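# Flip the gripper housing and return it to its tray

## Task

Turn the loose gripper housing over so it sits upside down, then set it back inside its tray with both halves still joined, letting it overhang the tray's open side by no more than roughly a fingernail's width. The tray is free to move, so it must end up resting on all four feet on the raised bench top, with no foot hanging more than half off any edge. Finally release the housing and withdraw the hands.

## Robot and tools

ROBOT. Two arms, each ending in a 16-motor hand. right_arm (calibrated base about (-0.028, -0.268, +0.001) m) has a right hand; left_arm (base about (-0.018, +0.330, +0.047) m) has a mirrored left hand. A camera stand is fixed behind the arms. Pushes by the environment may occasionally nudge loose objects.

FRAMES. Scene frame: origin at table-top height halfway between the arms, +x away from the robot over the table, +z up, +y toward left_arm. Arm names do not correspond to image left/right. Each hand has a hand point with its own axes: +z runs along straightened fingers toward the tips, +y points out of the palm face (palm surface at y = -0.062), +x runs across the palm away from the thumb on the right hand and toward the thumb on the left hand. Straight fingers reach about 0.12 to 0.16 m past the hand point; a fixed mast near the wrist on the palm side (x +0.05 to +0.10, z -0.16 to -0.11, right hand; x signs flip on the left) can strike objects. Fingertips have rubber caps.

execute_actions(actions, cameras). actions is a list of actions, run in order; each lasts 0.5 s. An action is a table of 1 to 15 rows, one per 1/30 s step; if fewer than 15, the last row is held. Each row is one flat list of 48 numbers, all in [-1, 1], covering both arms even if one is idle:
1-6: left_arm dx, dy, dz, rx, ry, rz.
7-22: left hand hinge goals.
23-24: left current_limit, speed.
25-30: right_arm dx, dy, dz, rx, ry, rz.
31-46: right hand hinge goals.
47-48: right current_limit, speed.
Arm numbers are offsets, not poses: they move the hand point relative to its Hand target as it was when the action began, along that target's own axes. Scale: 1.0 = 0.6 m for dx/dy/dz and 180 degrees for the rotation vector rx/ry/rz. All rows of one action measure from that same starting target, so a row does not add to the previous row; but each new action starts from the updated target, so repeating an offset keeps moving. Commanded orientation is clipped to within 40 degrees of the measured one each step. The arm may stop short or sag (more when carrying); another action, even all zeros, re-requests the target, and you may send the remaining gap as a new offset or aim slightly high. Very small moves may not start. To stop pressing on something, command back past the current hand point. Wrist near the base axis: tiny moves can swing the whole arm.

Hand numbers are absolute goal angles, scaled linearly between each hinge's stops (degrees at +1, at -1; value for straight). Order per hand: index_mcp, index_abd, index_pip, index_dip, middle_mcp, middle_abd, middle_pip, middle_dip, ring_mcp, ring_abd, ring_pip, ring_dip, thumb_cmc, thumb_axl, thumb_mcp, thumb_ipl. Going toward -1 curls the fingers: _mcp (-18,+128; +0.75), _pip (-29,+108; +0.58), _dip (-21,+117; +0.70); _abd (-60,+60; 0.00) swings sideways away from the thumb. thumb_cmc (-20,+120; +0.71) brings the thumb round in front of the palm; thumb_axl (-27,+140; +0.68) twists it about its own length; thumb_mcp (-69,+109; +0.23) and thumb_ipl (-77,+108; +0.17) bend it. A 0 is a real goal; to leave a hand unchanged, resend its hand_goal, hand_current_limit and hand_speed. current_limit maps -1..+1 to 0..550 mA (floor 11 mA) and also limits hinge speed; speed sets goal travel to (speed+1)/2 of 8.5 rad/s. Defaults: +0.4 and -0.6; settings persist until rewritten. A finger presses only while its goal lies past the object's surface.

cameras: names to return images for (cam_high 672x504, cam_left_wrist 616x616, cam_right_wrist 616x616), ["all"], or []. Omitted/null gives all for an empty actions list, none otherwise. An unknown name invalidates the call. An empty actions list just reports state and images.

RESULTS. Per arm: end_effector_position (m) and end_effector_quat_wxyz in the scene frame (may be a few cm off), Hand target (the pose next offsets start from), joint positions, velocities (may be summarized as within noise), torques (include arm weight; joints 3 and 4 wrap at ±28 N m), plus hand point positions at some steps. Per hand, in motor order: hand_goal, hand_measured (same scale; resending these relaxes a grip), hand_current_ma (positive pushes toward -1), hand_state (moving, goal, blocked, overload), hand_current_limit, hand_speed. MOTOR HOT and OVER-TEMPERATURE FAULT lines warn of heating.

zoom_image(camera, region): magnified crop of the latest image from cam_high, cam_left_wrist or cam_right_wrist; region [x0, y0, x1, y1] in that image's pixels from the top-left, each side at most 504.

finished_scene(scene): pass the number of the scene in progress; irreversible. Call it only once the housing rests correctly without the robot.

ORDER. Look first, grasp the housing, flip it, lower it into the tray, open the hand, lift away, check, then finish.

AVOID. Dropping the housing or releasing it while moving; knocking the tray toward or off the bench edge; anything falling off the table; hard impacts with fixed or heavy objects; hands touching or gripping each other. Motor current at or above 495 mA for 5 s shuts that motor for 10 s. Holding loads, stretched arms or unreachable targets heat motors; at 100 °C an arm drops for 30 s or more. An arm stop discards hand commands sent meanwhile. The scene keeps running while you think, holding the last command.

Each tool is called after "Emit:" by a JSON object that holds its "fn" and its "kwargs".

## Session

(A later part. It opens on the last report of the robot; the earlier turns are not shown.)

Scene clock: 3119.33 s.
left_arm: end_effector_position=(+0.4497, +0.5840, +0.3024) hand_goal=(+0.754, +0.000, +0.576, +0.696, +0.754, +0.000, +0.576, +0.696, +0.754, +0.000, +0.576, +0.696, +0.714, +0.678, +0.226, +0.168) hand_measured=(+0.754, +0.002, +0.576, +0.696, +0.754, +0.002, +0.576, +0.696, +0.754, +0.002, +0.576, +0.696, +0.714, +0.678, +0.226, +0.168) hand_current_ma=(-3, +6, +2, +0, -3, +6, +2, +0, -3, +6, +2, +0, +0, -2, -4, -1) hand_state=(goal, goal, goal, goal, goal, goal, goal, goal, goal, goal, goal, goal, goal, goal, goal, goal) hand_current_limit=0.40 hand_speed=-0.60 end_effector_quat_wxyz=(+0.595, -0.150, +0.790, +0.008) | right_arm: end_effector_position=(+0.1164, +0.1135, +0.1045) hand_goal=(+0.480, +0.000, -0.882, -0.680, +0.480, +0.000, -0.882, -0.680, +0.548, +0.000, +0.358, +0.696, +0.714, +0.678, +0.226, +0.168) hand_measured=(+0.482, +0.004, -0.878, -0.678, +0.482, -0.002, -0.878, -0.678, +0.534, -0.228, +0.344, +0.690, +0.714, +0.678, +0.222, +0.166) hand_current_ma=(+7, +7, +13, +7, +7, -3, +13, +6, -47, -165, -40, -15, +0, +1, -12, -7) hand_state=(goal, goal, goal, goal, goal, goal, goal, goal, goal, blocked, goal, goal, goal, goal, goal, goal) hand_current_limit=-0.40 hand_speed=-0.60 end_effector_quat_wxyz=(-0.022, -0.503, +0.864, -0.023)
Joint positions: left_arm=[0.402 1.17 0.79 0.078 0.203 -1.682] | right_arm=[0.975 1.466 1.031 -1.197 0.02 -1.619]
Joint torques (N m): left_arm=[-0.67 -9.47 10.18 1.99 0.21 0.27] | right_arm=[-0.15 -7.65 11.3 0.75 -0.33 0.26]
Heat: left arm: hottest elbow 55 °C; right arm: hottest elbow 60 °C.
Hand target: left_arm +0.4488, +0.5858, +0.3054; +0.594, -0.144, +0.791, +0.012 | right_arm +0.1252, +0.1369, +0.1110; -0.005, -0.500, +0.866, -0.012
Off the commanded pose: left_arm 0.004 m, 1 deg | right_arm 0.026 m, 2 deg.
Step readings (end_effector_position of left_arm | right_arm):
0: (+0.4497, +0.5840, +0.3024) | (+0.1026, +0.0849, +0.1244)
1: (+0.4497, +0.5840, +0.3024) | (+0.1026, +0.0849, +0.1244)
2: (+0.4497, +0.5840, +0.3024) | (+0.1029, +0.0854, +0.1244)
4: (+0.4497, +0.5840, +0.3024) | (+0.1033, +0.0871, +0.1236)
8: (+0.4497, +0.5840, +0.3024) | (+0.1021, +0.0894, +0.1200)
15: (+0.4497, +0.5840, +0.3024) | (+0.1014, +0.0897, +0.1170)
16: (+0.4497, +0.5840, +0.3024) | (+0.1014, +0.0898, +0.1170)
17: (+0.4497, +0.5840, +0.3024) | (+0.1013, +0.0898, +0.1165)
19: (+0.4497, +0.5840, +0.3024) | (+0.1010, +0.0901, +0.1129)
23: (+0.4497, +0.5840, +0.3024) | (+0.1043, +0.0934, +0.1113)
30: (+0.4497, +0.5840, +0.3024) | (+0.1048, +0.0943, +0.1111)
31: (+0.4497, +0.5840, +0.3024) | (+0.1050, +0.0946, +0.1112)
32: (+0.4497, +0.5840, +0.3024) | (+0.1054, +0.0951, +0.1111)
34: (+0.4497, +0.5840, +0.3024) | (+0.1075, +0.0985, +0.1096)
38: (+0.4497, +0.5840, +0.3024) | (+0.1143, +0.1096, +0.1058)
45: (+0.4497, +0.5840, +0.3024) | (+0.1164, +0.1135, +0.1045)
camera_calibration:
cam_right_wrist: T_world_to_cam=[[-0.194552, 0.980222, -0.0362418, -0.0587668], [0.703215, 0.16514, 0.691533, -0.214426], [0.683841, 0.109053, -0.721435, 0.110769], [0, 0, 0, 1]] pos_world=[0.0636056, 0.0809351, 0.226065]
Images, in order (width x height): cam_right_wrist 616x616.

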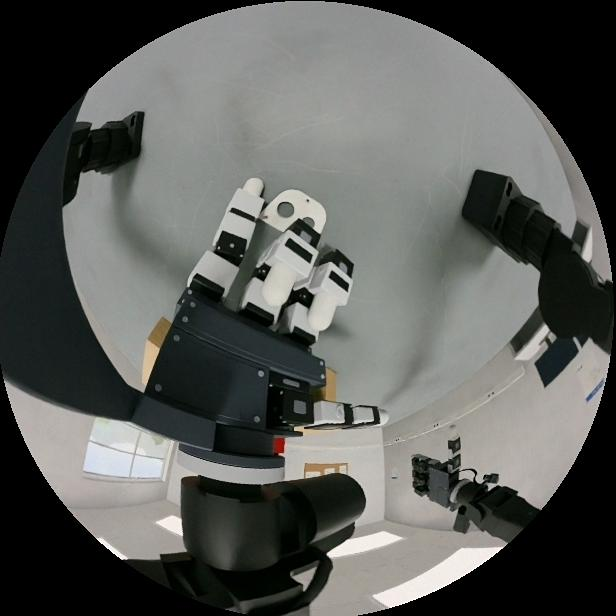

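Emit:
{"fn": "execute_actions", "kwargs": {"actions": [[[0,0,0,0,0,0,0.754,0,0.576,0.696,0.754,0,0.576,0.696,0.754,0,0.576,0.696,0.714,0.678,0.226,0.168,0.4,-0.6,0,0,-0.02,0,0,0,0.48,0,-0.883,-0.681,0.48,0,-0.883,-0.681,0.5485,0,0.358,0.696,0.714,0.678,0.226,0.168,-0.2,-0.6]]], "cameras": ["cam_right_wrist"]}}

Emit:
{"fn": "zoom_image", "kwargs": {"camera": "cam_right_wrist", "region": [200, 110, 400, 310]}}

Scene clock: 3125.77 s.
left_arm: end_effector_position=(+0.4497, +0.5840, +0.3024) hand_goal=(+0.754, +0.000, +0.576, +0.696, +0.754, +0.000, +0.576, +0.696, +0.754, +0.000, +0.576, +0.696, +0.714, +0.678, +0.226, +0.168) hand_measured=(+0.754, +0.002, +0.576, +0.696, +0.754, +0.002, +0.576, +0.696, +0.754, +0.002, +0.576, +0.696, +0.714, +0.678, +0.226, +0.168) hand_current_ma=(-3, +6, +2, +0, -3, +6, +2, +0, -3, +6, +2, +0, +0, -2, -4, -1) hand_state=(goal, goal, goal, goal, goal, goal, goal, goal, goal, goal, goal, goal, goal, goal, goal, goal) hand_current_limit=0.40 hand_speed=-0.60 end_effector_quat_wxyz=(+0.595, -0.150, +0.790, +0.008) | right_arm: end_effector_position=(+0.1160, +0.1176, +0.1103) hand_goal=(+0.480, +0.000, -0.882, -0.680, +0.480, +0.000, -0.882, -0.680, +0.548, +0.000, +0.358, +0.696, +0.714, +0.678, +0.226, +0.168) hand_measured=(+0.482, +0.004, -0.878, -0.678, +0.482, -0.002, -0.878, -0.678, +0.538, -0.040, +0.350, +0.690, +0.714, +0.678, +0.222, +0.166) hand_current_ma=(+7, +7, +13, +7, +7, -3, +13, +6, -30, -126, -24, -15, +0, +1, -12, -7) hand_state=(goal, goal, goal, goal, goal, goal, goal, goal, goal, blocked, goal, goal, goal, goal, goal, goal) hand_current_limit=-0.20 hand_speed=-0.60 end_effector_quat_wxyz=(-0.021, -0.504, +0.863, -0.021)
Joint positions: left_arm=[0.402 1.17 0.79 0.078 0.203 -1.682] | right_arm=[0.98 1.466 1.047 -1.209 0.017 -1.615]
Joint torques (N m): left_arm=[-1.14 -9.05 10.22 1.98 0.16 0.27] | right_arm=[-0.09 -8.64 11.7 -0.06 -0.21 0.22]
Heat: left arm: hottest elbow 55 °C; right arm: hottest elbow 61 °C.
Hand target: left_arm +0.4488, +0.5858, +0.3054; +0.594, -0.144, +0.791, +0.012 | right_arm +0.1250, +0.1371, +0.1229; -0.005, -0.500, +0.866, -0.012
Off the commanded pose: left_arm 0.004 m, 1 deg | right_arm 0.025 m, 2 deg.
Step readings (end_effector_position of left_arm | right_arm):
0: (+0.4497, +0.5840, +0.3024) | (+0.1164, +0.1135, +0.1045)
1: (+0.4497, +0.5840, +0.3024) | (+0.1164, +0.1135, +0.1045)
2: (+0.4497, +0.5840, +0.3024) | (+0.1164, +0.1135, +0.1047)
4: (+0.4497, +0.5840, +0.3024) | (+0.1159, +0.1141, +0.1056)
8: (+0.4497, +0.5840, +0.3024) | (+0.1159, +0.1170, +0.1086)
15: (+0.4497, +0.5840, +0.3024) | (+0.1161, +0.1177, +0.1103)
camera_calibration:
cam_right_wrist: T_world_to_cam=[[-0.195468, 0.980202, -0.0315747, -0.0630521], [0.70366, 0.162602, 0.691681, -0.218656], [0.683121, 0.112984, -0.721512, 0.114372], [0, 0, 0, 1]] pos_world=[0.0634045, 0.0844355, 0.23177]
Images, in order (width x height): cam_right_wrist 616x616.

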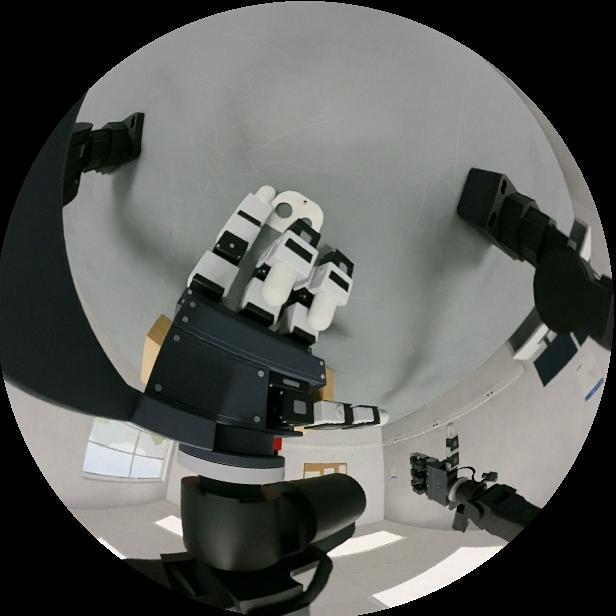

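Scaled by 2.520 from the camera's 616x616 image, which has a finer 880x880 frame.

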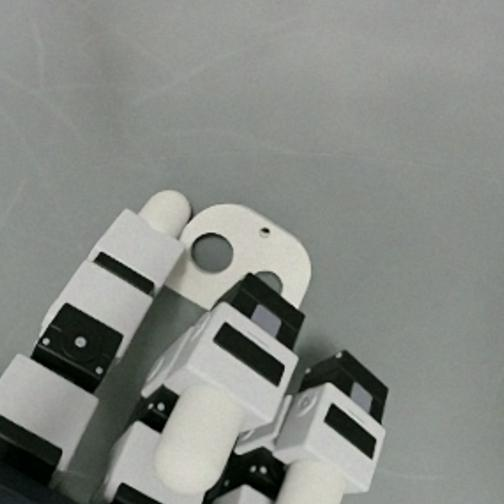

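Emit:
{"fn": "execute_actions", "kwargs": {"actions": [[[0,0,0,0,0,0,0.754,0,0.576,0.696,0.754,0,0.576,0.696,0.754,0,0.576,0.696,0.714,0.678,0.226,0.168,0.4,-0.6,-0.06,0,-0.006,0,0,0,0.48,0,-0.883,-0.681,0.48,0,-0.883,-0.681,0.5485,0,0.358,0.696,0.714,0.678,0.226,0.168,-0.2,-0.6]],[[0,0,0,0,0,0,0.754,0,0.576,0.696,0.754,0,0.576,0.696,0.754,0,0.576,0.696,0.714,0.678,0.226,0.168,0.4,-0.6,-0.04,0,0,0,0,0,0.48,0,-0.883,-0.681,0.48,0,-0.883,-0.681,0.5485,0,0.358,0.696,0.714,0.678,0.226,0.168,-0.2,-0.6]]], "cameras": ["cam_right_wrist"]}}

Emit:
{"fn": "zoom_image", "kwargs": {"camera": "cam_right_wrist", "region": [200, 110, 400, 310]}}

Scene clock: 3133.77 s.
left_arm: end_effector_position=(+0.4497, +0.5840, +0.3024) hand_goal=(+0.754, +0.000, +0.576, +0.696, +0.754, +0.000, +0.576, +0.696, +0.754, +0.000, +0.576, +0.696, +0.714, +0.678, +0.226, +0.168) hand_measured=(+0.754, +0.002, +0.576, +0.696, +0.754, +0.002, +0.576, +0.696, +0.754, +0.002, +0.576, +0.696, +0.714, +0.678, +0.226, +0.168) hand_current_ma=(-3, +6, +2, +0, -3, +6, +2, +0, -3, +6, +2, +0, +0, -2, -4, -1) hand_state=(goal, goal, goal, goal, goal, goal, goal, goal, goal, goal, goal, goal, goal, goal, goal, goal) hand_current_limit=0.40 hand_speed=-0.60 end_effector_quat_wxyz=(+0.595, -0.150, +0.790, +0.008) | right_arm: end_effector_position=(+0.1487, +0.1724, +0.1146) hand_goal=(+0.480, +0.000, -0.882, -0.680, +0.480, +0.000, -0.882, -0.680, +0.548, +0.000, +0.358, +0.696, +0.714, +0.678, +0.226, +0.168) hand_measured=(+0.482, +0.004, -0.878, -0.678, +0.482, -0.002, -0.878, -0.678, +0.548, +0.000, +0.356, +0.694, +0.714, +0.678, +0.222, +0.166) hand_current_ma=(+7, +7, +13, +7, +7, -3, +13, +6, -1, -1, -4, -7, +0, +1, -12, -7) hand_state=(goal, goal, goal, goal, goal, goal, goal, goal, goal, goal, goal, goal, goal, goal, goal, goal) hand_current_limit=-0.20 hand_speed=-0.60 end_effector_quat_wxyz=(-0.016, -0.500, +0.865, -0.018)
Joint positions: left_arm=[0.402 1.17 0.79 0.078 0.203 -1.682] | right_arm=[0.983 1.609 1.225 -1.231 0.017 -1.604]
Joint torques (N m): left_arm=[-1.14 -9.58 10.37 1.96 0.2 0.23] | right_arm=[-0.09 -10.87 11.82 -0.4 -0.2 0.15]
Heat: left arm: hottest elbow 55 °C; right arm: hottest elbow 61 °C.
Hand target: left_arm +0.4488, +0.5858, +0.3054; +0.594, -0.144, +0.791, +0.012 | right_arm +0.1550, +0.1892, +0.1253; -0.005, -0.500, +0.866, -0.012
Off the commanded pose: left_arm 0.004 m, 1 deg | right_arm 0.021 m, 1 deg.
Step readings (end_effector_position of left_arm | right_arm):
0: (+0.4497, +0.5840, +0.3024) | (+0.1160, +0.1176, +0.1103)
1: (+0.4497, +0.5840, +0.3024) | (+0.1163, +0.1180, +0.1106)
2: (+0.4497, +0.5840, +0.3024) | (+0.1169, +0.1190, +0.1110)
4: (+0.4497, +0.5840, +0.3024) | (+0.1214, +0.1264, +0.1127)
8: (+0.4497, +0.5840, +0.3024) | (+0.1336, +0.1464, +0.1157)
15: (+0.4497, +0.5840, +0.3024) | (+0.1366, +0.1518, +0.1150)
16: (+0.4497, +0.5840, +0.3024) | (+0.1367, +0.1519, +0.1151)
17: (+0.4497, +0.5840, +0.3024) | (+0.1371, +0.1525, +0.1153)
19: (+0.4497, +0.5840, +0.3024) | (+0.1399, +0.1573, +0.1159)
23: (+0.4497, +0.5840, +0.3024) | (+0.1475, +0.1698, +0.1158)
30: (+0.4497, +0.5840, +0.3024) | (+0.1488, +0.1726, +0.1146)
camera_calibration:
cam_right_wrist: T_world_to_cam=[[-0.187809, 0.981945, -0.0226033, -0.112709], [0.699832, 0.149928, 0.698396, -0.251485], [0.689175, 0.115347, -0.715355, 0.0870836], [0, 0, 0, 1]] pos_world=[0.0948133, 0.138334, 0.235384]
Images, in order (width x height): cam_right_wrist 616x616.

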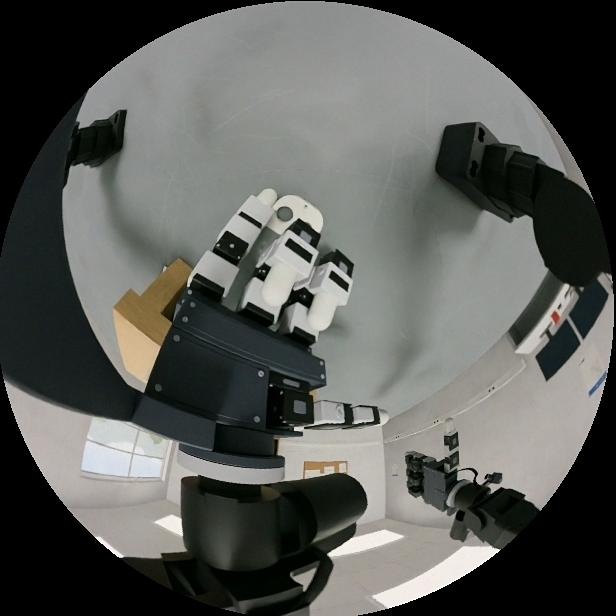

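Scaled by 2.520 from the camera's 616x616 image, which has a finer 880x880 frame.

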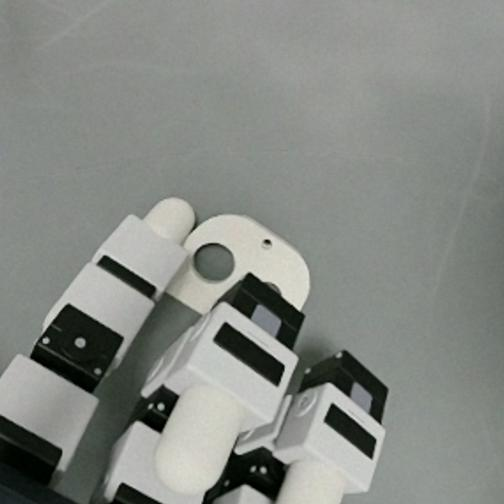

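Emit:
{"fn": "execute_actions", "kwargs": {"actions": [[[0,0,0,0,0,0,0.754,0,0.576,0.696,0.754,0,0.576,0.696,0.754,0,0.576,0.696,0.714,0.678,0.226,0.168,0.4,-0.6,-0.045,0.004,0,0,0,0,0.48,0,-0.883,-0.681,0.48,0,-0.883,-0.681,0.5485,0,0.358,0.696,0.714,0.678,0.226,0.168,-0.2,-0.6]],[[0,0,0,0,0,0,0.754,0,0.576,0.696,0.754,0,0.576,0.696,0.754,0,0.576,0.696,0.714,0.678,0.226,0.168,0.4,-0.6,0.06,-0.01,0,0,0,0,0.48,0,-0.883,-0.681,0.48,0,-0.883,-0.681,0.5485,0,0.358,0.696,0.714,0.678,0.226,0.168,-0.2,-0.6]],[[0,0,0,0,0,0,0.754,0,0.576,0.696,0.754,0,0.576,0.696,0.754,0,0.576,0.696,0.714,0.678,0.226,0.168,0.4,-0.6,0.06,-0.03,-0.12,0,0,0,0.48,0,-0.883,-0.681,0.48,0,-0.883,-0.681,0.5485,0,0.358,0.696,0.714,0.678,0.226,0.168,-0.2,-0.6]]], "cameras": ["cam_right_wrist"]}}

Emit:
{"fn": "zoom_image", "kwargs": {"camera": "cam_right_wrist", "region": [200, 110, 400, 310]}}

Scene clock: 3143.37 s.
left_arm: end_effector_position=(+0.4497, +0.5840, +0.3024) hand_goal=(+0.754, +0.000, +0.576, +0.696, +0.754, +0.000, +0.576, +0.696, +0.754, +0.000, +0.576, +0.696, +0.714, +0.678, +0.226, +0.168) hand_measured=(+0.754, +0.002, +0.576, +0.696, +0.754, +0.002, +0.576, +0.696, +0.754, +0.002, +0.576, +0.696, +0.714, +0.678, +0.226, +0.168) hand_current_ma=(-3, +6, +2, +0, -3, +6, +2, +0, -3, +6, +2, +0, +0, -2, -4, -1) hand_state=(goal, goal, goal, goal, goal, goal, goal, goal, goal, goal, goal, goal, goal, goal, goal, goal) hand_current_limit=0.40 hand_speed=-0.60 end_effector_quat_wxyz=(+0.595, -0.150, +0.790, +0.008) | right_arm: end_effector_position=(+0.1435, +0.1336, +0.1870) hand_goal=(+0.480, +0.000, -0.882, -0.680, +0.480, +0.000, -0.882, -0.680, +0.548, +0.000, +0.358, +0.696, +0.714, +0.678, +0.226, +0.168) hand_measured=(+0.482, +0.004, -0.878, -0.678, +0.482, -0.002, -0.878, -0.678, +0.548, +0.004, +0.356, +0.694, +0.714, +0.678, +0.222, +0.166) hand_current_ma=(+7, +7, +13, +7, +7, -3, +13, +6, +0, +7, -4, -7, +0, +1, -12, -7) hand_state=(goal, goal, goal, goal, goal, goal, goal, goal, goal, goal, goal, goal, goal, goal, goal, goal) hand_current_limit=-0.20 hand_speed=-0.60 end_effector_quat_wxyz=(-0.015, -0.498, +0.867, -0.017)
Joint positions: left_arm=[0.402 1.17 0.79 0.078 0.203 -1.682] | right_arm=[0.945 1.461 1.253 -1.404 0.018 -1.636]
Joint torques (N m): left_arm=[-0.56 -8.94 10.18 2.07 0.14 0.26] | right_arm=[-1.08 -9.7 11.48 -0.46 -0.17 -0.03]
Heat: left arm: hottest elbow 55 °C; right arm: hottest elbow 60 °C.
Hand target: left_arm +0.4488, +0.5858, +0.3054; +0.594, -0.144, +0.791, +0.012 | right_arm +0.1510, +0.1414, +0.1985; -0.005, -0.500, +0.866, -0.012
Off the commanded pose: left_arm 0.004 m, 1 deg | right_arm 0.016 m, 1 deg.
Step readings (end_effector_position of left_arm | right_arm):
0: (+0.4497, +0.5840, +0.3024) | (+0.1487, +0.1725, +0.1147)
1: (+0.4497, +0.5840, +0.3024) | (+0.1489, +0.1728, +0.1148)
2: (+0.4497, +0.5840, +0.3024) | (+0.1491, +0.1734, +0.1150)
4: (+0.4497, +0.5840, +0.3024) | (+0.1520, +0.1790, +0.1159)
8: (+0.4497, +0.5840, +0.3024) | (+0.1593, +0.1940, +0.1161)
15: (+0.4497, +0.5840, +0.3024) | (+0.1604, +0.1971, +0.1151)
16: (+0.4497, +0.5840, +0.3024) | (+0.1604, +0.1971, +0.1151)
17: (+0.4497, +0.5840, +0.3024) | (+0.1604, +0.1971, +0.1151)
19: (+0.4497, +0.5840, +0.3024) | (+0.1591, +0.1950, +0.1144)
23: (+0.4497, +0.5840, +0.3024) | (+0.1539, +0.1857, +0.1164)
30: (+0.4497, +0.5840, +0.3024) | (+0.1508, +0.1806, +0.1175)
31: (+0.4497, +0.5840, +0.3024) | (+0.1507, +0.1805, +0.1177)
32: (+0.4497, +0.5840, +0.3024) | (+0.1508, +0.1783, +0.1192)
34: (+0.4497, +0.5840, +0.3024) | (+0.1479, +0.1689, +0.1275)
38: (+0.4497, +0.5840, +0.3024) | (+0.1457, +0.1492, +0.1607)
45: (+0.4497, +0.5840, +0.3024) | (+0.1444, +0.1347, +0.1875)
camera_calibration:
cam_right_wrist: T_world_to_cam=[[-0.181425, 0.983207, -0.019731, -0.0755692], [0.69993, 0.143195, 0.699709, -0.292063], [0.690784, 0.113134, -0.714156, 0.146634], [0, 0, 0, 1]] pos_world=[0.0894207, 0.0995328, 0.307588]
Images, in order (width x height): cam_right_wrist 616x616.

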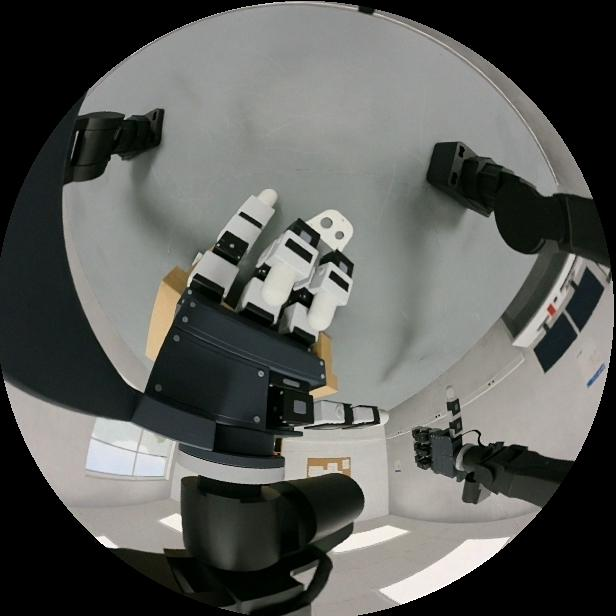

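Scaled by 2.520 from the camera's 616x616 image, which has a finer 880x880 frame.

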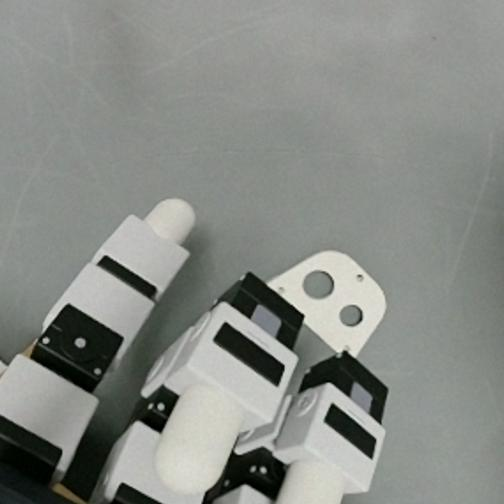

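Emit:
{"fn": "execute_actions", "kwargs": {"actions": [[[0,0,0,0,0,0,0.754,0,0.576,0.696,0.754,0,0.576,0.696,0.754,0,0.576,0.696,0.714,0.678,0.226,0.168,0.4,-0.6,-0.116,-0.04,0,0,0,0,0.48,0,-0.883,-0.681,0.48,0,-0.883,-0.681,0.5485,0,0.358,0.696,0.714,0.678,0.226,0.168,-0.2,-0.6]],[[0,0,0,0,0,0,0.754,0,0.576,0.696,0.754,0,0.576,0.696,0.754,0,0.576,0.696,0.714,0.678,0.226,0.168,0.4,-0.6,-0.116,-0.04,0,0,0,0,0.48,0,-0.883,-0.681,0.48,0,-0.883,-0.681,0.5485,0,0.358,0.696,0.714,0.678,0.226,0.168,-0.2,-0.6]],[[0,0,0,0,0,0,0.754,0,0.576,0.696,0.754,0,0.576,0.696,0.754,0,0.576,0.696,0.714,0.678,0.226,0.168,0.4,-0.6,0,0,0.06,0,0,0,0.48,0,-0.883,-0.681,0.48,0,-0.883,-0.681,0.5485,0,0.358,0.696,0.714,0.678,0.226,0.168,-0.2,-0.6]]], "cameras": ["cam_right_wrist"]}}

Emit:
{"fn": "zoom_image", "kwargs": {"camera": "cam_right_wrist", "region": [200, 80, 400, 280]}}

Scene clock: 3167.03 s.
left_arm: end_effector_position=(+0.4497, +0.5840, +0.3024) hand_goal=(+0.754, +0.000, +0.576, +0.696, +0.754, +0.000, +0.576, +0.696, +0.754, +0.000, +0.576, +0.696, +0.714, +0.678, +0.226, +0.168) hand_measured=(+0.754, +0.002, +0.576, +0.696, +0.754, +0.002, +0.576, +0.696, +0.754, +0.002, +0.576, +0.696, +0.714, +0.678, +0.226, +0.168) hand_current_ma=(-3, +6, +2, +0, -3, +6, +2, +0, -3, +6, +2, +0, +0, -2, -4, -1) hand_state=(goal, goal, goal, goal, goal, goal, goal, goal, goal, goal, goal, goal, goal, goal, goal, goal) hand_current_limit=0.40 hand_speed=-0.60 end_effector_quat_wxyz=(+0.595, -0.150, +0.790, +0.008) | right_arm: end_effector_position=(+0.2603, +0.2357, +0.1710) hand_goal=(+0.480, +0.000, -0.882, -0.680, +0.480, +0.000, -0.882, -0.680, +0.548, +0.000, +0.358, +0.696, +0.714, +0.678, +0.226, +0.168) hand_measured=(+0.482, +0.004, -0.878, -0.678, +0.482, -0.002, -0.878, -0.678, +0.548, +0.002, +0.356, +0.694, +0.714, +0.678, +0.222, +0.166) hand_current_ma=(+7, +7, +13, +7, +7, -3, +13, +6, +1, +3, -3, -7, -1, +1, -12, -7) hand_state=(goal, goal, goal, goal, goal, goal, goal, goal, goal, goal, goal, goal, goal, goal, goal, goal) hand_current_limit=-0.20 hand_speed=-0.60 end_effector_quat_wxyz=(-0.001, -0.497, +0.868, -0.010)
Joint positions: left_arm=[0.402 1.17 0.79 0.078 0.203 -1.682] | right_arm=[0.875 1.839 1.685 -1.426 0.018 -1.704]
Joint torques (N m): left_arm=[-0.85 -9.29 10.25 1.96 0.13 0.25] | right_arm=[-0.67 -14.74 8.49 0.43 -0.14 -0.03]
Heat: left arm: hottest elbow 55 °C; right arm: hottest elbow 60 °C.
Hand target: left_arm +0.4488, +0.5858, +0.3054; +0.594, -0.144, +0.791, +0.012 | right_arm +0.2624, +0.2370, +0.1605; -0.005, -0.500, +0.866, -0.012
Off the commanded pose: left_arm 0.004 m, 1 deg | right_arm 0.011 m, 1 deg.
Step readings (end_effector_position of left_arm | right_arm):
0: (+0.4497, +0.5840, +0.3024) | (+0.1435, +0.1335, +0.1870)
1: (+0.4497, +0.5840, +0.3024) | (+0.1438, +0.1337, +0.1872)
2: (+0.4497, +0.5840, +0.3024) | (+0.1461, +0.1345, +0.1877)
4: (+0.4497, +0.5840, +0.3024) | (+0.1556, +0.1435, +0.1899)
8: (+0.4497, +0.5840, +0.3024) | (+0.1875, +0.1702, +0.1893)
15: (+0.4497, +0.5840, +0.3024) | (+0.1981, +0.1759, +0.1783)
16: (+0.4497, +0.5840, +0.3024) | (+0.1983, +0.1762, +0.1791)
17: (+0.4497, +0.5840, +0.3024) | (+0.1998, +0.1776, +0.1807)
19: (+0.4497, +0.5840, +0.3024) | (+0.2101, +0.1895, +0.1867)
23: (+0.4497, +0.5840, +0.3024) | (+0.2427, +0.2213, +0.1933)
30: (+0.4497, +0.5840, +0.3024) | (+0.2531, +0.2264, +0.1801)
31: (+0.4497, +0.5840, +0.3024) | (+0.2528, +0.2260, +0.1792)
32: (+0.4497, +0.5840, +0.3024) | (+0.2530, +0.2263, +0.1784)
34: (+0.4497, +0.5840, +0.3024) | (+0.2550, +0.2289, +0.1775)
38: (+0.4497, +0.5840, +0.3024) | (+0.2600, +0.2353, +0.1765)
45: (+0.4497, +0.5840, +0.3024) | (+0.2602, +0.2356, +0.1720)
camera_calibration:
cam_right_wrist: T_world_to_cam=[[-0.179008, 0.983844, 0.00246617, -0.159714], [0.68813, 0.123411, 0.715015, -0.372075], [0.70316, 0.129691, -0.699104, 0.0333104], [0, 0, 0, 1]] pos_world=[0.204023, 0.198732, 0.289721]
Images, in order (width x height): cam_right_wrist 616x616.

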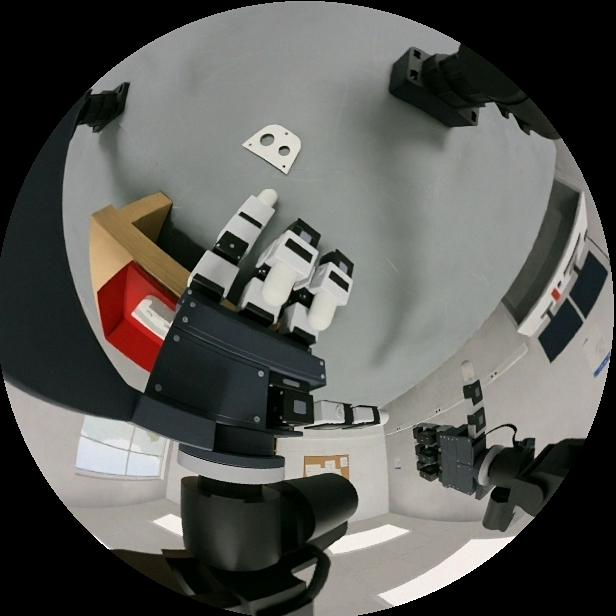

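Scaled by 2.520 from the camera's 616x616 image, which has a finer 880x880 frame.

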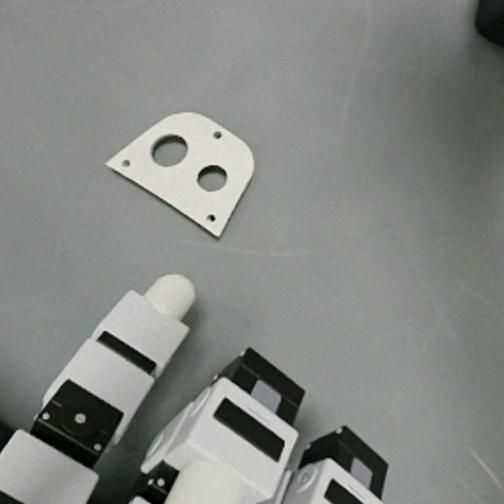

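Emit:
{"fn": "execute_actions", "kwargs": {"actions": [[[0,0,0,0,0,0,0.754,0,0.576,0.696,0.754,0,0.576,0.696,0.754,0,0.576,0.696,0.714,0.678,0.226,0.168,0.4,-0.6,0.0195,0,0.05,0,0,0,0.48,0,-0.883,-0.681,0.48,0,-0.883,-0.681,0.5485,0,0.358,0.696,0.714,0.678,0.226,0.168,-0.2,-0.6]],[[0,0,0,0,0,0,0.754,0,0.576,0.696,0.754,0,0.576,0.696,0.754,0,0.576,0.696,0.714,0.678,0.226,0.168,0.4,-0.6,0,0,0.018,0,0,0,0.48,0,-0.883,-0.681,0.48,0,-0.883,-0.681,0.5485,0,0.358,0.696,0.714,0.678,0.226,0.168,-0.2,-0.6]],[[0,0,0,0,0,0,0.754,0,0.576,0.696,0.754,0,0.576,0.696,0.754,0,0.576,0.696,0.714,0.678,0.226,0.168,0.4,-0.6,-0.005,0.033,0,0,0,0,0.48,0,-0.883,-0.681,0.48,0,-0.883,-0.681,0.5485,0,0.358,0.696,0.714,0.678,0.226,0.168,-0.2,-0.6]],[[0,0,0,0,0,0,0.754,0,0.576,0.696,0.754,0,0.576,0.696,0.754,0,0.576,0.696,0.714,0.678,0.226,0.168,0.4,-0.6,-0.017,0.023,0,0,0,0,0.48,0,-0.883,-0.681,0.48,0,-0.883,-0.681,0.5485,0,0.358,0.696,0.714,0.678,0.226,0.168,-0.2,-0.6]],[[0,0,0,0,0,0,0.754,0,0.576,0.696,0.754,0,0.576,0.696,0.754,0,0.576,0.696,0.714,0.678,0.226,0.168,0.4,-0.6,-0.0077,0.023,0,0,0,0,0.48,0,-0.883,-0.681,0.48,0,-0.883,-0.681,0.5485,0,0.358,0.696,0.714,0.678,0.226,0.168,-0.2,-0.6]]], "cameras": ["cam_right_wrist"]}}

Emit:
{"fn": "zoom_image", "kwargs": {"camera": "cam_right_wrist", "region": [200, 80, 400, 280]}}

Scene clock: 3186.80 s.
left_arm: end_effector_position=(+0.4497, +0.5840, +0.3024) hand_goal=(+0.754, +0.000, +0.576, +0.696, +0.754, +0.000, +0.576, +0.696, +0.754, +0.000, +0.576, +0.696, +0.714, +0.678, +0.226, +0.168) hand_measured=(+0.754, +0.002, +0.576, +0.696, +0.754, +0.002, +0.576, +0.696, +0.754, +0.002, +0.576, +0.696, +0.714, +0.678, +0.226, +0.168) hand_current_ma=(-3, +6, +2, +0, -3, +6, +2, +0, -3, +6, +2, +0, +0, -2, -4, -1) hand_state=(goal, goal, goal, goal, goal, goal, goal, goal, goal, goal, goal, goal, goal, goal, goal, goal) hand_current_limit=0.40 hand_speed=-0.60 end_effector_quat_wxyz=(+0.595, -0.150, +0.790, +0.008) | right_arm: end_effector_position=(+0.2247, +0.2470, +0.1177) hand_goal=(+0.480, +0.000, -0.882, -0.680, +0.480, +0.000, -0.882, -0.680, +0.548, +0.000, +0.358, +0.696, +0.714, +0.678, +0.226, +0.168) hand_measured=(+0.482, +0.004, -0.878, -0.678, +0.482, -0.002, -0.878, -0.678, +0.564, -0.010, +0.362, +0.698, +0.714, +0.678, +0.222, +0.166) hand_current_ma=(+7, +7, +13, +7, +7, -3, +13, +6, +53, -24, +10, +4, -1, +1, -12, -7) hand_state=(goal, goal, goal, goal, goal, goal, goal, goal, goal, goal, goal, goal, goal, goal, goal, goal) hand_current_limit=-0.20 hand_speed=-0.60 end_effector_quat_wxyz=(-0.010, -0.502, +0.865, -0.017)
Joint positions: left_arm=[0.402 1.17 0.79 0.078 0.203 -1.682] | right_arm=[0.939 1.856 1.569 -1.316 0.023 -1.651]
Joint torques (N m): left_arm=[-0.26 -9.11 10.19 2.15 0.13 0.25] | right_arm=[0.32 -13.92 11.38 -0.06 -0.4 0.27]
Heat: left arm: hottest elbow 55 °C; right arm: hottest elbow 58 °C.
Hand target: left_arm +0.4488, +0.5858, +0.3054; +0.594, -0.144, +0.791, +0.012 | right_arm +0.2244, +0.2648, +0.1187; -0.005, -0.500, +0.866, -0.012
Off the commanded pose: left_arm 0.004 m, 1 deg | right_arm 0.018 m, 1 deg.
Step readings (end_effector_position of left_arm | right_arm):
0: (+0.4497, +0.5840, +0.3024) | (+0.2603, +0.2357, +0.1710)
1: (+0.4497, +0.5840, +0.3024) | (+0.2602, +0.2356, +0.1706)
2: (+0.4497, +0.5840, +0.3024) | (+0.2602, +0.2356, +0.1676)
4: (+0.4497, +0.5840, +0.3024) | (+0.2596, +0.2348, +0.1592)
8: (+0.4497, +0.5840, +0.3024) | (+0.2520, +0.2251, +0.1362)
15: (+0.4497, +0.5840, +0.3024) | (+0.2518, +0.2249, +0.1314)
16: (+0.4497, +0.5840, +0.3024) | (+0.2520, +0.2251, +0.1314)
17: (+0.4497, +0.5840, +0.3024) | (+0.2521, +0.2253, +0.1310)
19: (+0.4497, +0.5840, +0.3024) | (+0.2529, +0.2264, +0.1303)
23: (+0.4497, +0.5840, +0.3024) | (+0.2532, +0.2267, +0.1277)
30: (+0.4497, +0.5840, +0.3024) | (+0.2530, +0.2264, +0.1264)
31: (+0.4497, +0.5840, +0.3024) | (+0.2530, +0.2264, +0.1264)
32: (+0.4497, +0.5840, +0.3024) | (+0.2530, +0.2265, +0.1264)
34: (+0.4497, +0.5840, +0.3024) | (+0.2520, +0.2273, +0.1264)
38: (+0.4497, +0.5840, +0.3024) | (+0.2464, +0.2311, +0.1264)
45: (+0.4497, +0.5840, +0.3024) | (+0.2397, +0.2353, +0.1264)
46: (+0.4497, +0.5840, +0.3024) | (+0.2398, +0.2354, +0.1264)
47: (+0.4497, +0.5840, +0.3024) | (+0.2393, +0.2358, +0.1264)
49: (+0.4497, +0.5840, +0.3024) | (+0.2381, +0.2370, +0.1258)
53: (+0.4497, +0.5840, +0.3024) | (+0.2337, +0.2402, +0.1218)
60: (+0.4497, +0.5840, +0.3024) | (+0.2293, +0.2428, +0.1169)
61: (+0.4497, +0.5840, +0.3024) | (+0.2294, +0.2429, +0.1169)
62: (+0.4497, +0.5840, +0.3024) | (+0.2287, +0.2434, +0.1170)
64: (+0.4497, +0.5840, +0.3024) | (+0.2278, +0.2443, +0.1169)
68: (+0.4497, +0.5840, +0.3024) | (+0.2258, +0.2460, +0.1172)
75: (+0.4497, +0.5840, +0.3024) | (+0.2247, +0.2470, +0.1177)
camera_calibration:
cam_right_wrist: T_world_to_cam=[[-0.191531, 0.981327, -0.0176739, -0.171157], [0.69216, 0.147816, 0.706445, -0.316695], [0.695867, 0.123073, -0.707547, 0.0238732], [0, 0, 0, 1]] pos_world=[0.169809, 0.211835, 0.237594]
Images, in order (width x height): cam_right_wrist 616x616.

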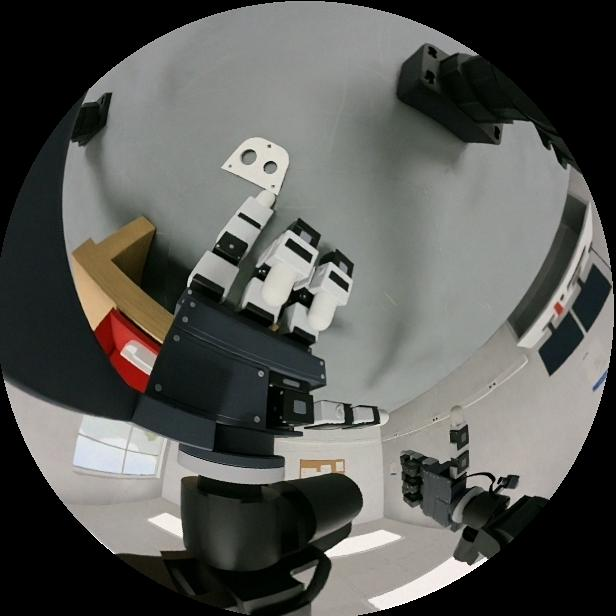

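Scaled by 2.520 from the camera's 616x616 image, which has a finer 880x880 frame.

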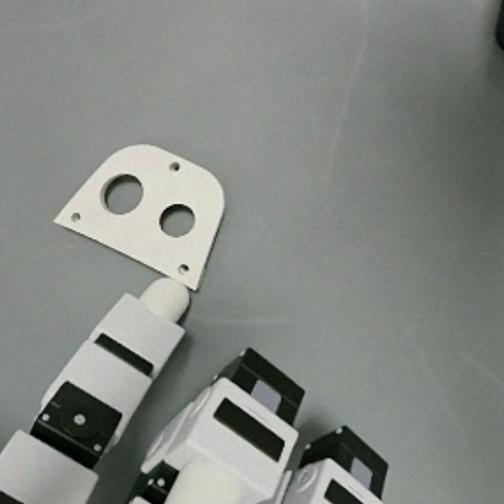

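Emit:
{"fn": "execute_actions", "kwargs": {"actions": [[[0,0,0,0,0,0,0.754,0,0.576,0.696,0.754,0,0.576,0.696,0.754,0,0.576,0.696,0.714,0.678,0.226,0.168,0.4,-0.6,-0.003,0.03,0,0,0,0,0.48,0,-0.883,-0.681,0.48,0,-0.883,-0.681,0.5485,0,0.358,0.696,0.714,0.678,0.226,0.168,-0.1,-0.6]],[[0,0,0,0,0,0,0.754,0,0.576,0.696,0.754,0,0.576,0.696,0.754,0,0.576,0.696,0.714,0.678,0.226,0.168,0.4,-0.6,0,0,0,0,0,0,0.48,0,-0.883,-0.681,0.48,0,-0.883,-0.681,0.5485,0,0.358,0.696,0.714,0.678,0.226,0.168,-0.1,-0.6]]], "cameras": ["cam_right_wrist"]}}

Emit:
{"fn": "zoom_image", "kwargs": {"camera": "cam_right_wrist", "region": [200, 80, 400, 280]}}

Scene clock: 3200.77 s.
left_arm: end_effector_position=(+0.4497, +0.5840, +0.3024) hand_goal=(+0.754, +0.000, +0.576, +0.696, +0.754, +0.000, +0.576, +0.696, +0.754, +0.000, +0.576, +0.696, +0.714, +0.678, +0.226, +0.168) hand_measured=(+0.754, +0.002, +0.576, +0.696, +0.754, +0.002, +0.576, +0.696, +0.754, +0.002, +0.576, +0.696, +0.714, +0.678, +0.226, +0.168) hand_current_ma=(-3, +6, +2, +0, -3, +6, +2, +0, -3, +6, +2, +0, +0, -2, -4, -1) hand_state=(goal, goal, goal, goal, goal, goal, goal, goal, goal, goal, goal, goal, goal, goal, goal, goal) hand_current_limit=0.40 hand_speed=-0.60 end_effector_quat_wxyz=(+0.595, -0.150, +0.790, +0.008) | right_arm: end_effector_position=(+0.2155, +0.2540, +0.1200) hand_goal=(+0.480, +0.000, -0.882, -0.680, +0.480, +0.000, -0.882, -0.680, +0.548, +0.000, +0.358, +0.696, +0.714, +0.678, +0.226, +0.168) hand_measured=(+0.482, +0.004, -0.878, -0.678, +0.482, -0.002, -0.878, -0.678, +0.600, -0.024, +0.382, +0.712, +0.714, +0.678, +0.222, +0.166) hand_current_ma=(+7, +7, +13, +7, +7, -3, +13, +6, +207, -71, +79, +48, -1, +1, -12, -7) hand_state=(goal, goal, goal, goal, goal, goal, goal, goal, blocked, blocked, blocked, goal, goal, goal, goal, goal) hand_current_limit=-0.10 hand_speed=-0.60 end_effector_quat_wxyz=(-0.007, -0.504, +0.864, -0.022)
Joint positions: left_arm=[0.402 1.17 0.79 0.078 0.203 -1.682] | right_arm=[0.963 1.856 1.578 -1.324 0.034 -1.631]
Joint torques (N m): left_arm=[-0.62 -9.29 10.41 2.04 0.18 0.28] | right_arm=[1.03 -13.98 10.93 0.29 -0.75 0.41]
Heat: left arm: hottest elbow 55 °C; right arm: hottest elbow 60 °C.
Hand target: left_arm +0.4488, +0.5858, +0.3054; +0.594, -0.144, +0.791, +0.012 | right_arm +0.2099, +0.2753, +0.1184; -0.005, -0.500, +0.866, -0.012
Off the commanded pose: left_arm 0.004 m, 1 deg | right_arm 0.022 m, 1 deg.
Step readings (end_effector_position of left_arm | right_arm):
0: (+0.4497, +0.5840, +0.3024) | (+0.2247, +0.2470, +0.1177)
1: (+0.4497, +0.5840, +0.3024) | (+0.2247, +0.2470, +0.1177)
2: (+0.4497, +0.5840, +0.3024) | (+0.2246, +0.2472, +0.1176)
4: (+0.4497, +0.5840, +0.3024) | (+0.2233, +0.2482, +0.1176)
8: (+0.4497, +0.5840, +0.3024) | (+0.2179, +0.2522, +0.1192)
15: (+0.4497, +0.5840, +0.3024) | (+0.2154, +0.2540, +0.1200)
16: (+0.4497, +0.5840, +0.3024) | (+0.2154, +0.2540, +0.1200)
17: (+0.4497, +0.5840, +0.3024) | (+0.2155, +0.2541, +0.1200)
19: (+0.4497, +0.5840, +0.3024) | (+0.2155, +0.2541, +0.1200)
23: (+0.4497, +0.5840, +0.3024) | (+0.2155, +0.2541, +0.1200)
30: (+0.4497, +0.5840, +0.3024) | (+0.2155, +0.2540, +0.1200)
camera_calibration:
cam_right_wrist: T_world_to_cam=[[-0.195407, 0.980412, -0.0246788, -0.177919], [0.684737, 0.154404, 0.712247, -0.313869], [0.702105, 0.122279, -0.701495, 0.0291217], [0, 0, 0, 1]] pos_world=[0.159704, 0.219336, 0.23959]
Images, in order (width x height): cam_right_wrist 616x616.

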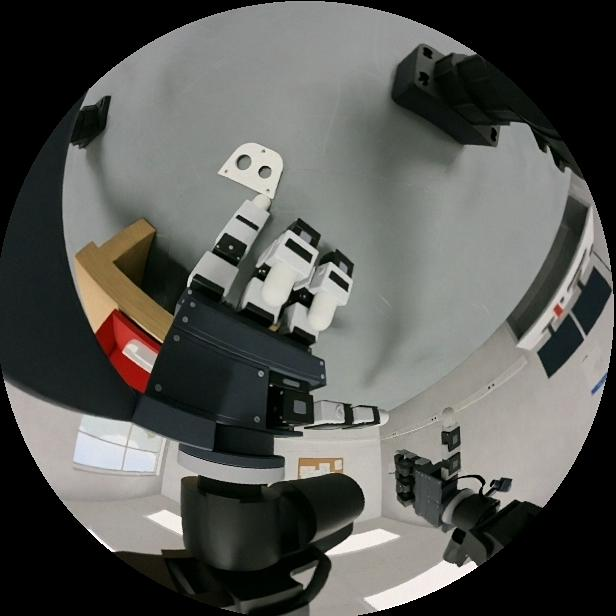

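Scaled by 2.520 from the camera's 616x616 image, which has a finer 880x880 frame.

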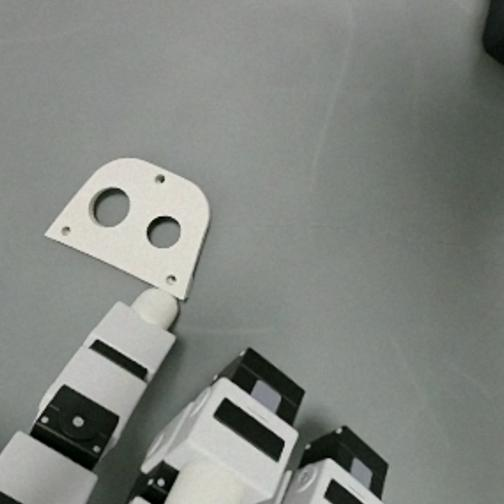

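Emit:
{"fn": "execute_actions", "kwargs": {"actions": [[[0,0,0,0,0,0,0.754,0,0.576,0.696,0.754,0,0.576,0.696,0.754,0,0.576,0.696,0.714,0.678,0.226,0.168,0.4,-0.6,0,-0.05,0,0,0,0,0.48,0,-0.883,-0.681,0.48,0,-0.883,-0.681,0.5485,0,0.358,0.696,0.714,0.678,0.226,0.168,-0.2,-0.6]],[[0,0,0,0,0,0,0.754,0,0.576,0.696,0.754,0,0.576,0.696,0.754,0,0.576,0.696,0.714,0.678,0.226,0.168,0.4,-0.6,0,0,0.014,0,0,0,0.48,0,-0.883,-0.681,0.48,0,-0.883,-0.681,0.5485,0,0.358,0.696,0.714,0.678,0.226,0.168,-0.2,-0.6]],[[0,0,0,0,0,0,0.754,0,0.576,0.696,0.754,0,0.576,0.696,0.754,0,0.576,0.696,0.714,0.678,0.226,0.168,0.4,-0.6,0,0,0,0,0,0,0.48,0,-0.883,-0.681,0.48,0,-0.883,-0.681,0.5485,0,0.358,0.696,0.714,0.678,0.226,0.168,-0.2,-0.6]]], "cameras": ["cam_right_wrist"]}}

Emit:
{"fn": "zoom_image", "kwargs": {"camera": "cam_right_wrist", "region": [200, 80, 400, 280]}}

Scene clock: 3215.17 s.
left_arm: end_effector_position=(+0.4497, +0.5840, +0.3024) hand_goal=(+0.754, +0.000, +0.576, +0.696, +0.754, +0.000, +0.576, +0.696, +0.754, +0.000, +0.576, +0.696, +0.714, +0.678, +0.226, +0.168) hand_measured=(+0.754, +0.002, +0.576, +0.696, +0.754, +0.002, +0.576, +0.696, +0.754, +0.002, +0.576, +0.696, +0.714, +0.678, +0.226, +0.168) hand_current_ma=(-3, +6, +2, +0, -3, +6, +2, +0, -3, +6, +2, +0, +0, -2, -4, -1) hand_state=(goal, goal, goal, goal, goal, goal, goal, goal, goal, goal, goal, goal, goal, goal, goal, goal) hand_current_limit=0.40 hand_speed=-0.60 end_effector_quat_wxyz=(+0.595, -0.150, +0.790, +0.008) | right_arm: end_effector_position=(+0.2272, +0.2486, +0.1159) hand_goal=(+0.480, +0.000, -0.882, -0.680, +0.480, +0.000, -0.882, -0.680, +0.548, +0.000, +0.358, +0.696, +0.714, +0.678, +0.226, +0.168) hand_measured=(+0.482, +0.004, -0.878, -0.678, +0.482, -0.002, -0.878, -0.678, +0.544, -0.010, +0.354, +0.696, +0.714, +0.678, +0.222, +0.166) hand_current_ma=(+7, +7, +13, +7, +7, -3, +13, +6, -10, -25, -9, -1, -1, +1, -12, -7) hand_state=(goal, goal, goal, goal, goal, goal, goal, goal, goal, goal, goal, goal, goal, goal, goal, goal) hand_current_limit=-0.20 hand_speed=-0.60 end_effector_quat_wxyz=(-0.013, -0.499, +0.866, -0.017)
Joint positions: left_arm=[0.402 1.17 0.79 0.078 0.203 -1.682] | right_arm=[0.936 1.866 1.578 -1.32 0.019 -1.648]
Joint torques (N m): left_arm=[-0.56 -9 10.26 2.15 0.15 0.25] | right_arm=[-0.85 -13.51 10.43 0.79 -0.22 0.03]
Heat: left arm: hottest elbow 55 °C; right arm: hottest elbow 59 °C.
Hand target: left_arm +0.4488, +0.5858, +0.3054; +0.594, -0.144, +0.791, +0.012 | right_arm +0.2357, +0.2602, +0.1105; -0.005, -0.500, +0.866, -0.012
Off the commanded pose: left_arm 0.004 m, 1 deg | right_arm 0.015 m, 1 deg.
Step readings (end_effector_position of left_arm | right_arm):
0: (+0.4497, +0.5840, +0.3024) | (+0.2155, +0.2540, +0.1200)
1: (+0.4497, +0.5840, +0.3024) | (+0.2155, +0.2540, +0.1200)
2: (+0.4497, +0.5840, +0.3024) | (+0.2159, +0.2538, +0.1200)
4: (+0.4497, +0.5840, +0.3024) | (+0.2173, +0.2531, +0.1204)
8: (+0.4497, +0.5840, +0.3024) | (+0.2229, +0.2503, +0.1187)
15: (+0.4497, +0.5840, +0.3024) | (+0.2269, +0.2480, +0.1161)
16: (+0.4497, +0.5840, +0.3024) | (+0.2269, +0.2480, +0.1161)
17: (+0.4497, +0.5840, +0.3024) | (+0.2269, +0.2480, +0.1159)
19: (+0.4497, +0.5840, +0.3024) | (+0.2269, +0.2481, +0.1159)
23: (+0.4497, +0.5840, +0.3024) | (+0.2272, +0.2486, +0.1159)
30: (+0.4497, +0.5840, +0.3024) | (+0.2272, +0.2486, +0.1159)
31: (+0.4497, +0.5840, +0.3024) | (+0.2272, +0.2486, +0.1159)
32: (+0.4497, +0.5840, +0.3024) | (+0.2272, +0.2486, +0.1159)
34: (+0.4497, +0.5840, +0.3024) | (+0.2272, +0.2486, +0.1159)
38: (+0.4497, +0.5840, +0.3024) | (+0.2272, +0.2486, +0.1159)
45: (+0.4497, +0.5840, +0.3024) | (+0.2272, +0.2486, +0.1159)
camera_calibration:
cam_right_wrist: T_world_to_cam=[[-0.185132, 0.982545, -0.0182018, -0.174022], [0.697138, 0.144364, 0.702252, -0.317242], [0.692622, 0.11732, -0.711696, 0.0234297], [0, 0, 0, 1]] pos_world=[0.172716, 0.214034, 0.236291]
Images, in order (width x height): cam_right_wrist 616x616.

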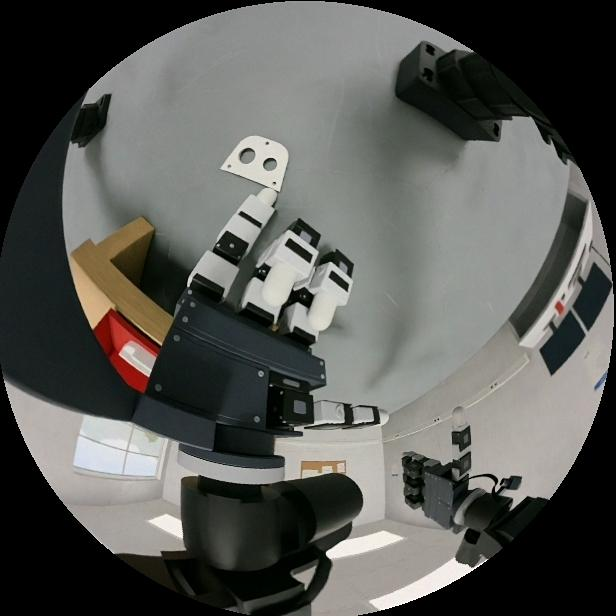

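Scaled by 2.520 from the camera's 616x616 image, which has a finer 880x880 frame.

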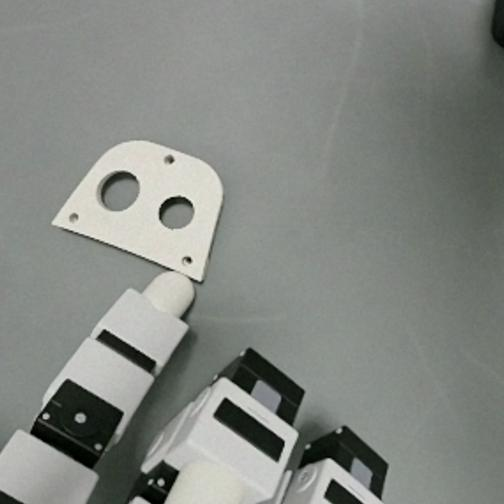

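Emit:
{"fn": "execute_actions", "kwargs": {"actions": [[[0,0,0,0,0,0,0.754,0,0.576,0.696,0.754,0,0.576,0.696,0.754,0,0.576,0.696,0.714,0.678,0.226,0.168,0.4,-0.6,0.0,0.04,0.004,0,0,0,0.48,0,-0.883,-0.681,0.48,0,-0.883,-0.681,0.5485,0,0.358,0.696,0.714,0.678,0.226,0.168,-0.1,-0.6]],[[0,0,0,0,0,0,0.754,0,0.576,0.696,0.754,0,0.576,0.696,0.754,0,0.576,0.696,0.714,0.678,0.226,0.168,0.4,-0.6,0.008,0.025,0.004,0,0,0,0.48,0,-0.883,-0.681,0.48,0,-0.883,-0.681,0.5485,0,0.358,0.696,0.714,0.678,0.226,0.168,-0.1,-0.6]]], "cameras": ["cam_right_wrist"]}}

Emit:
{"fn": "zoom_image", "kwargs": {"camera": "cam_right_wrist", "region": [200, 80, 400, 280]}}

Scene clock: 3223.83 s.
left_arm: end_effector_position=(+0.4497, +0.5840, +0.3024) hand_goal=(+0.754, +0.000, +0.576, +0.696, +0.754, +0.000, +0.576, +0.696, +0.754, +0.000, +0.576, +0.696, +0.714, +0.678, +0.226, +0.168) hand_measured=(+0.754, +0.002, +0.576, +0.696, +0.754, +0.002, +0.576, +0.696, +0.754, +0.002, +0.576, +0.696, +0.714, +0.678, +0.226, +0.168) hand_current_ma=(-3, +6, +2, +0, -3, +6, +2, +0, -3, +6, +2, +0, +0, -2, -4, -1) hand_state=(goal, goal, goal, goal, goal, goal, goal, goal, goal, goal, goal, goal, goal, goal, goal, goal) hand_current_limit=0.40 hand_speed=-0.60 end_effector_quat_wxyz=(+0.595, -0.150, +0.790, +0.008) | right_arm: end_effector_position=(+0.2125, +0.2579, +0.1189) hand_goal=(+0.480, +0.000, -0.882, -0.680, +0.480, +0.000, -0.882, -0.680, +0.548, +0.000, +0.358, +0.696, +0.714, +0.678, +0.226, +0.168) hand_measured=(+0.482, +0.004, -0.878, -0.678, +0.482, -0.002, -0.878, -0.678, +0.598, -0.034, +0.376, +0.710, +0.714, +0.678, +0.222, +0.166) hand_current_ma=(+7, +7, +13, +7, +7, -3, +13, +6, +197, -101, +61, +40, -1, +1, -12, -7) hand_state=(goal, goal, goal, goal, goal, goal, goal, goal, blocked, blocked, goal, goal, goal, goal, goal, goal) hand_current_limit=-0.10 hand_speed=-0.60 end_effector_quat_wxyz=(-0.004, -0.505, +0.863, -0.022)
Joint positions: left_arm=[0.402 1.17 0.79 0.078 0.203 -1.682] | right_arm=[0.973 1.858 1.578 -1.318 0.036 -1.624]
Joint torques (N m): left_arm=[-0.32 -9 10.04 2.1 0.13 0.28] | right_arm=[1.49 -14.15 7.77 1.37 -0.87 0.5]
Heat: left arm: hottest elbow 55 °C; right arm: hottest elbow 59 °C.
Hand target: left_arm +0.4488, +0.5858, +0.3054; +0.594, -0.144, +0.791, +0.012 | right_arm +0.1997, +0.2753, +0.1050; -0.005, -0.500, +0.866, -0.012
Off the commanded pose: left_arm 0.004 m, 1 deg | right_arm 0.026 m, 1 deg.
Step readings (end_effector_position of left_arm | right_arm):
0: (+0.4497, +0.5840, +0.3024) | (+0.2272, +0.2486, +0.1159)
1: (+0.4497, +0.5840, +0.3024) | (+0.2272, +0.2486, +0.1159)
2: (+0.4497, +0.5840, +0.3024) | (+0.2270, +0.2488, +0.1159)
4: (+0.4497, +0.5840, +0.3024) | (+0.2259, +0.2496, +0.1159)
8: (+0.4497, +0.5840, +0.3024) | (+0.2221, +0.2514, +0.1153)
15: (+0.4497, +0.5840, +0.3024) | (+0.2213, +0.2518, +0.1151)
16: (+0.4497, +0.5840, +0.3024) | (+0.2213, +0.2519, +0.1151)
17: (+0.4497, +0.5840, +0.3024) | (+0.2213, +0.2520, +0.1153)
19: (+0.4497, +0.5840, +0.3024) | (+0.2207, +0.2528, +0.1156)
23: (+0.4497, +0.5840, +0.3024) | (+0.2158, +0.2558, +0.1176)
30: (+0.4497, +0.5840, +0.3024) | (+0.2124, +0.2578, +0.1189)
camera_calibration:
cam_right_wrist: T_world_to_cam=[[-0.197268, 0.980082, -0.0229114, -0.182049], [0.680709, 0.153754, 0.716237, -0.31111], [0.705493, 0.125694, -0.697481, 0.0280104], [0, 0, 0, 1]] pos_world=[0.156102, 0.222736, 0.238194]
Images, in order (width x height): cam_right_wrist 616x616.

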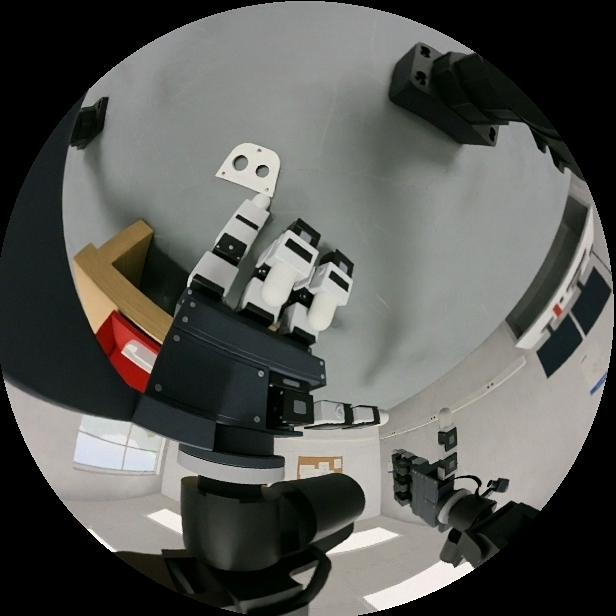

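Scaled by 2.520 from the camera's 616x616 image, which has a finer 880x880 frame.

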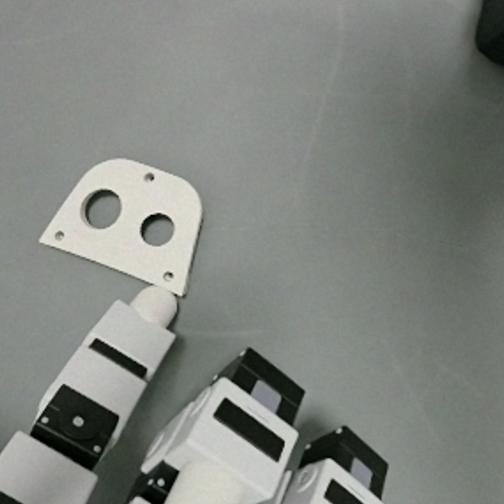

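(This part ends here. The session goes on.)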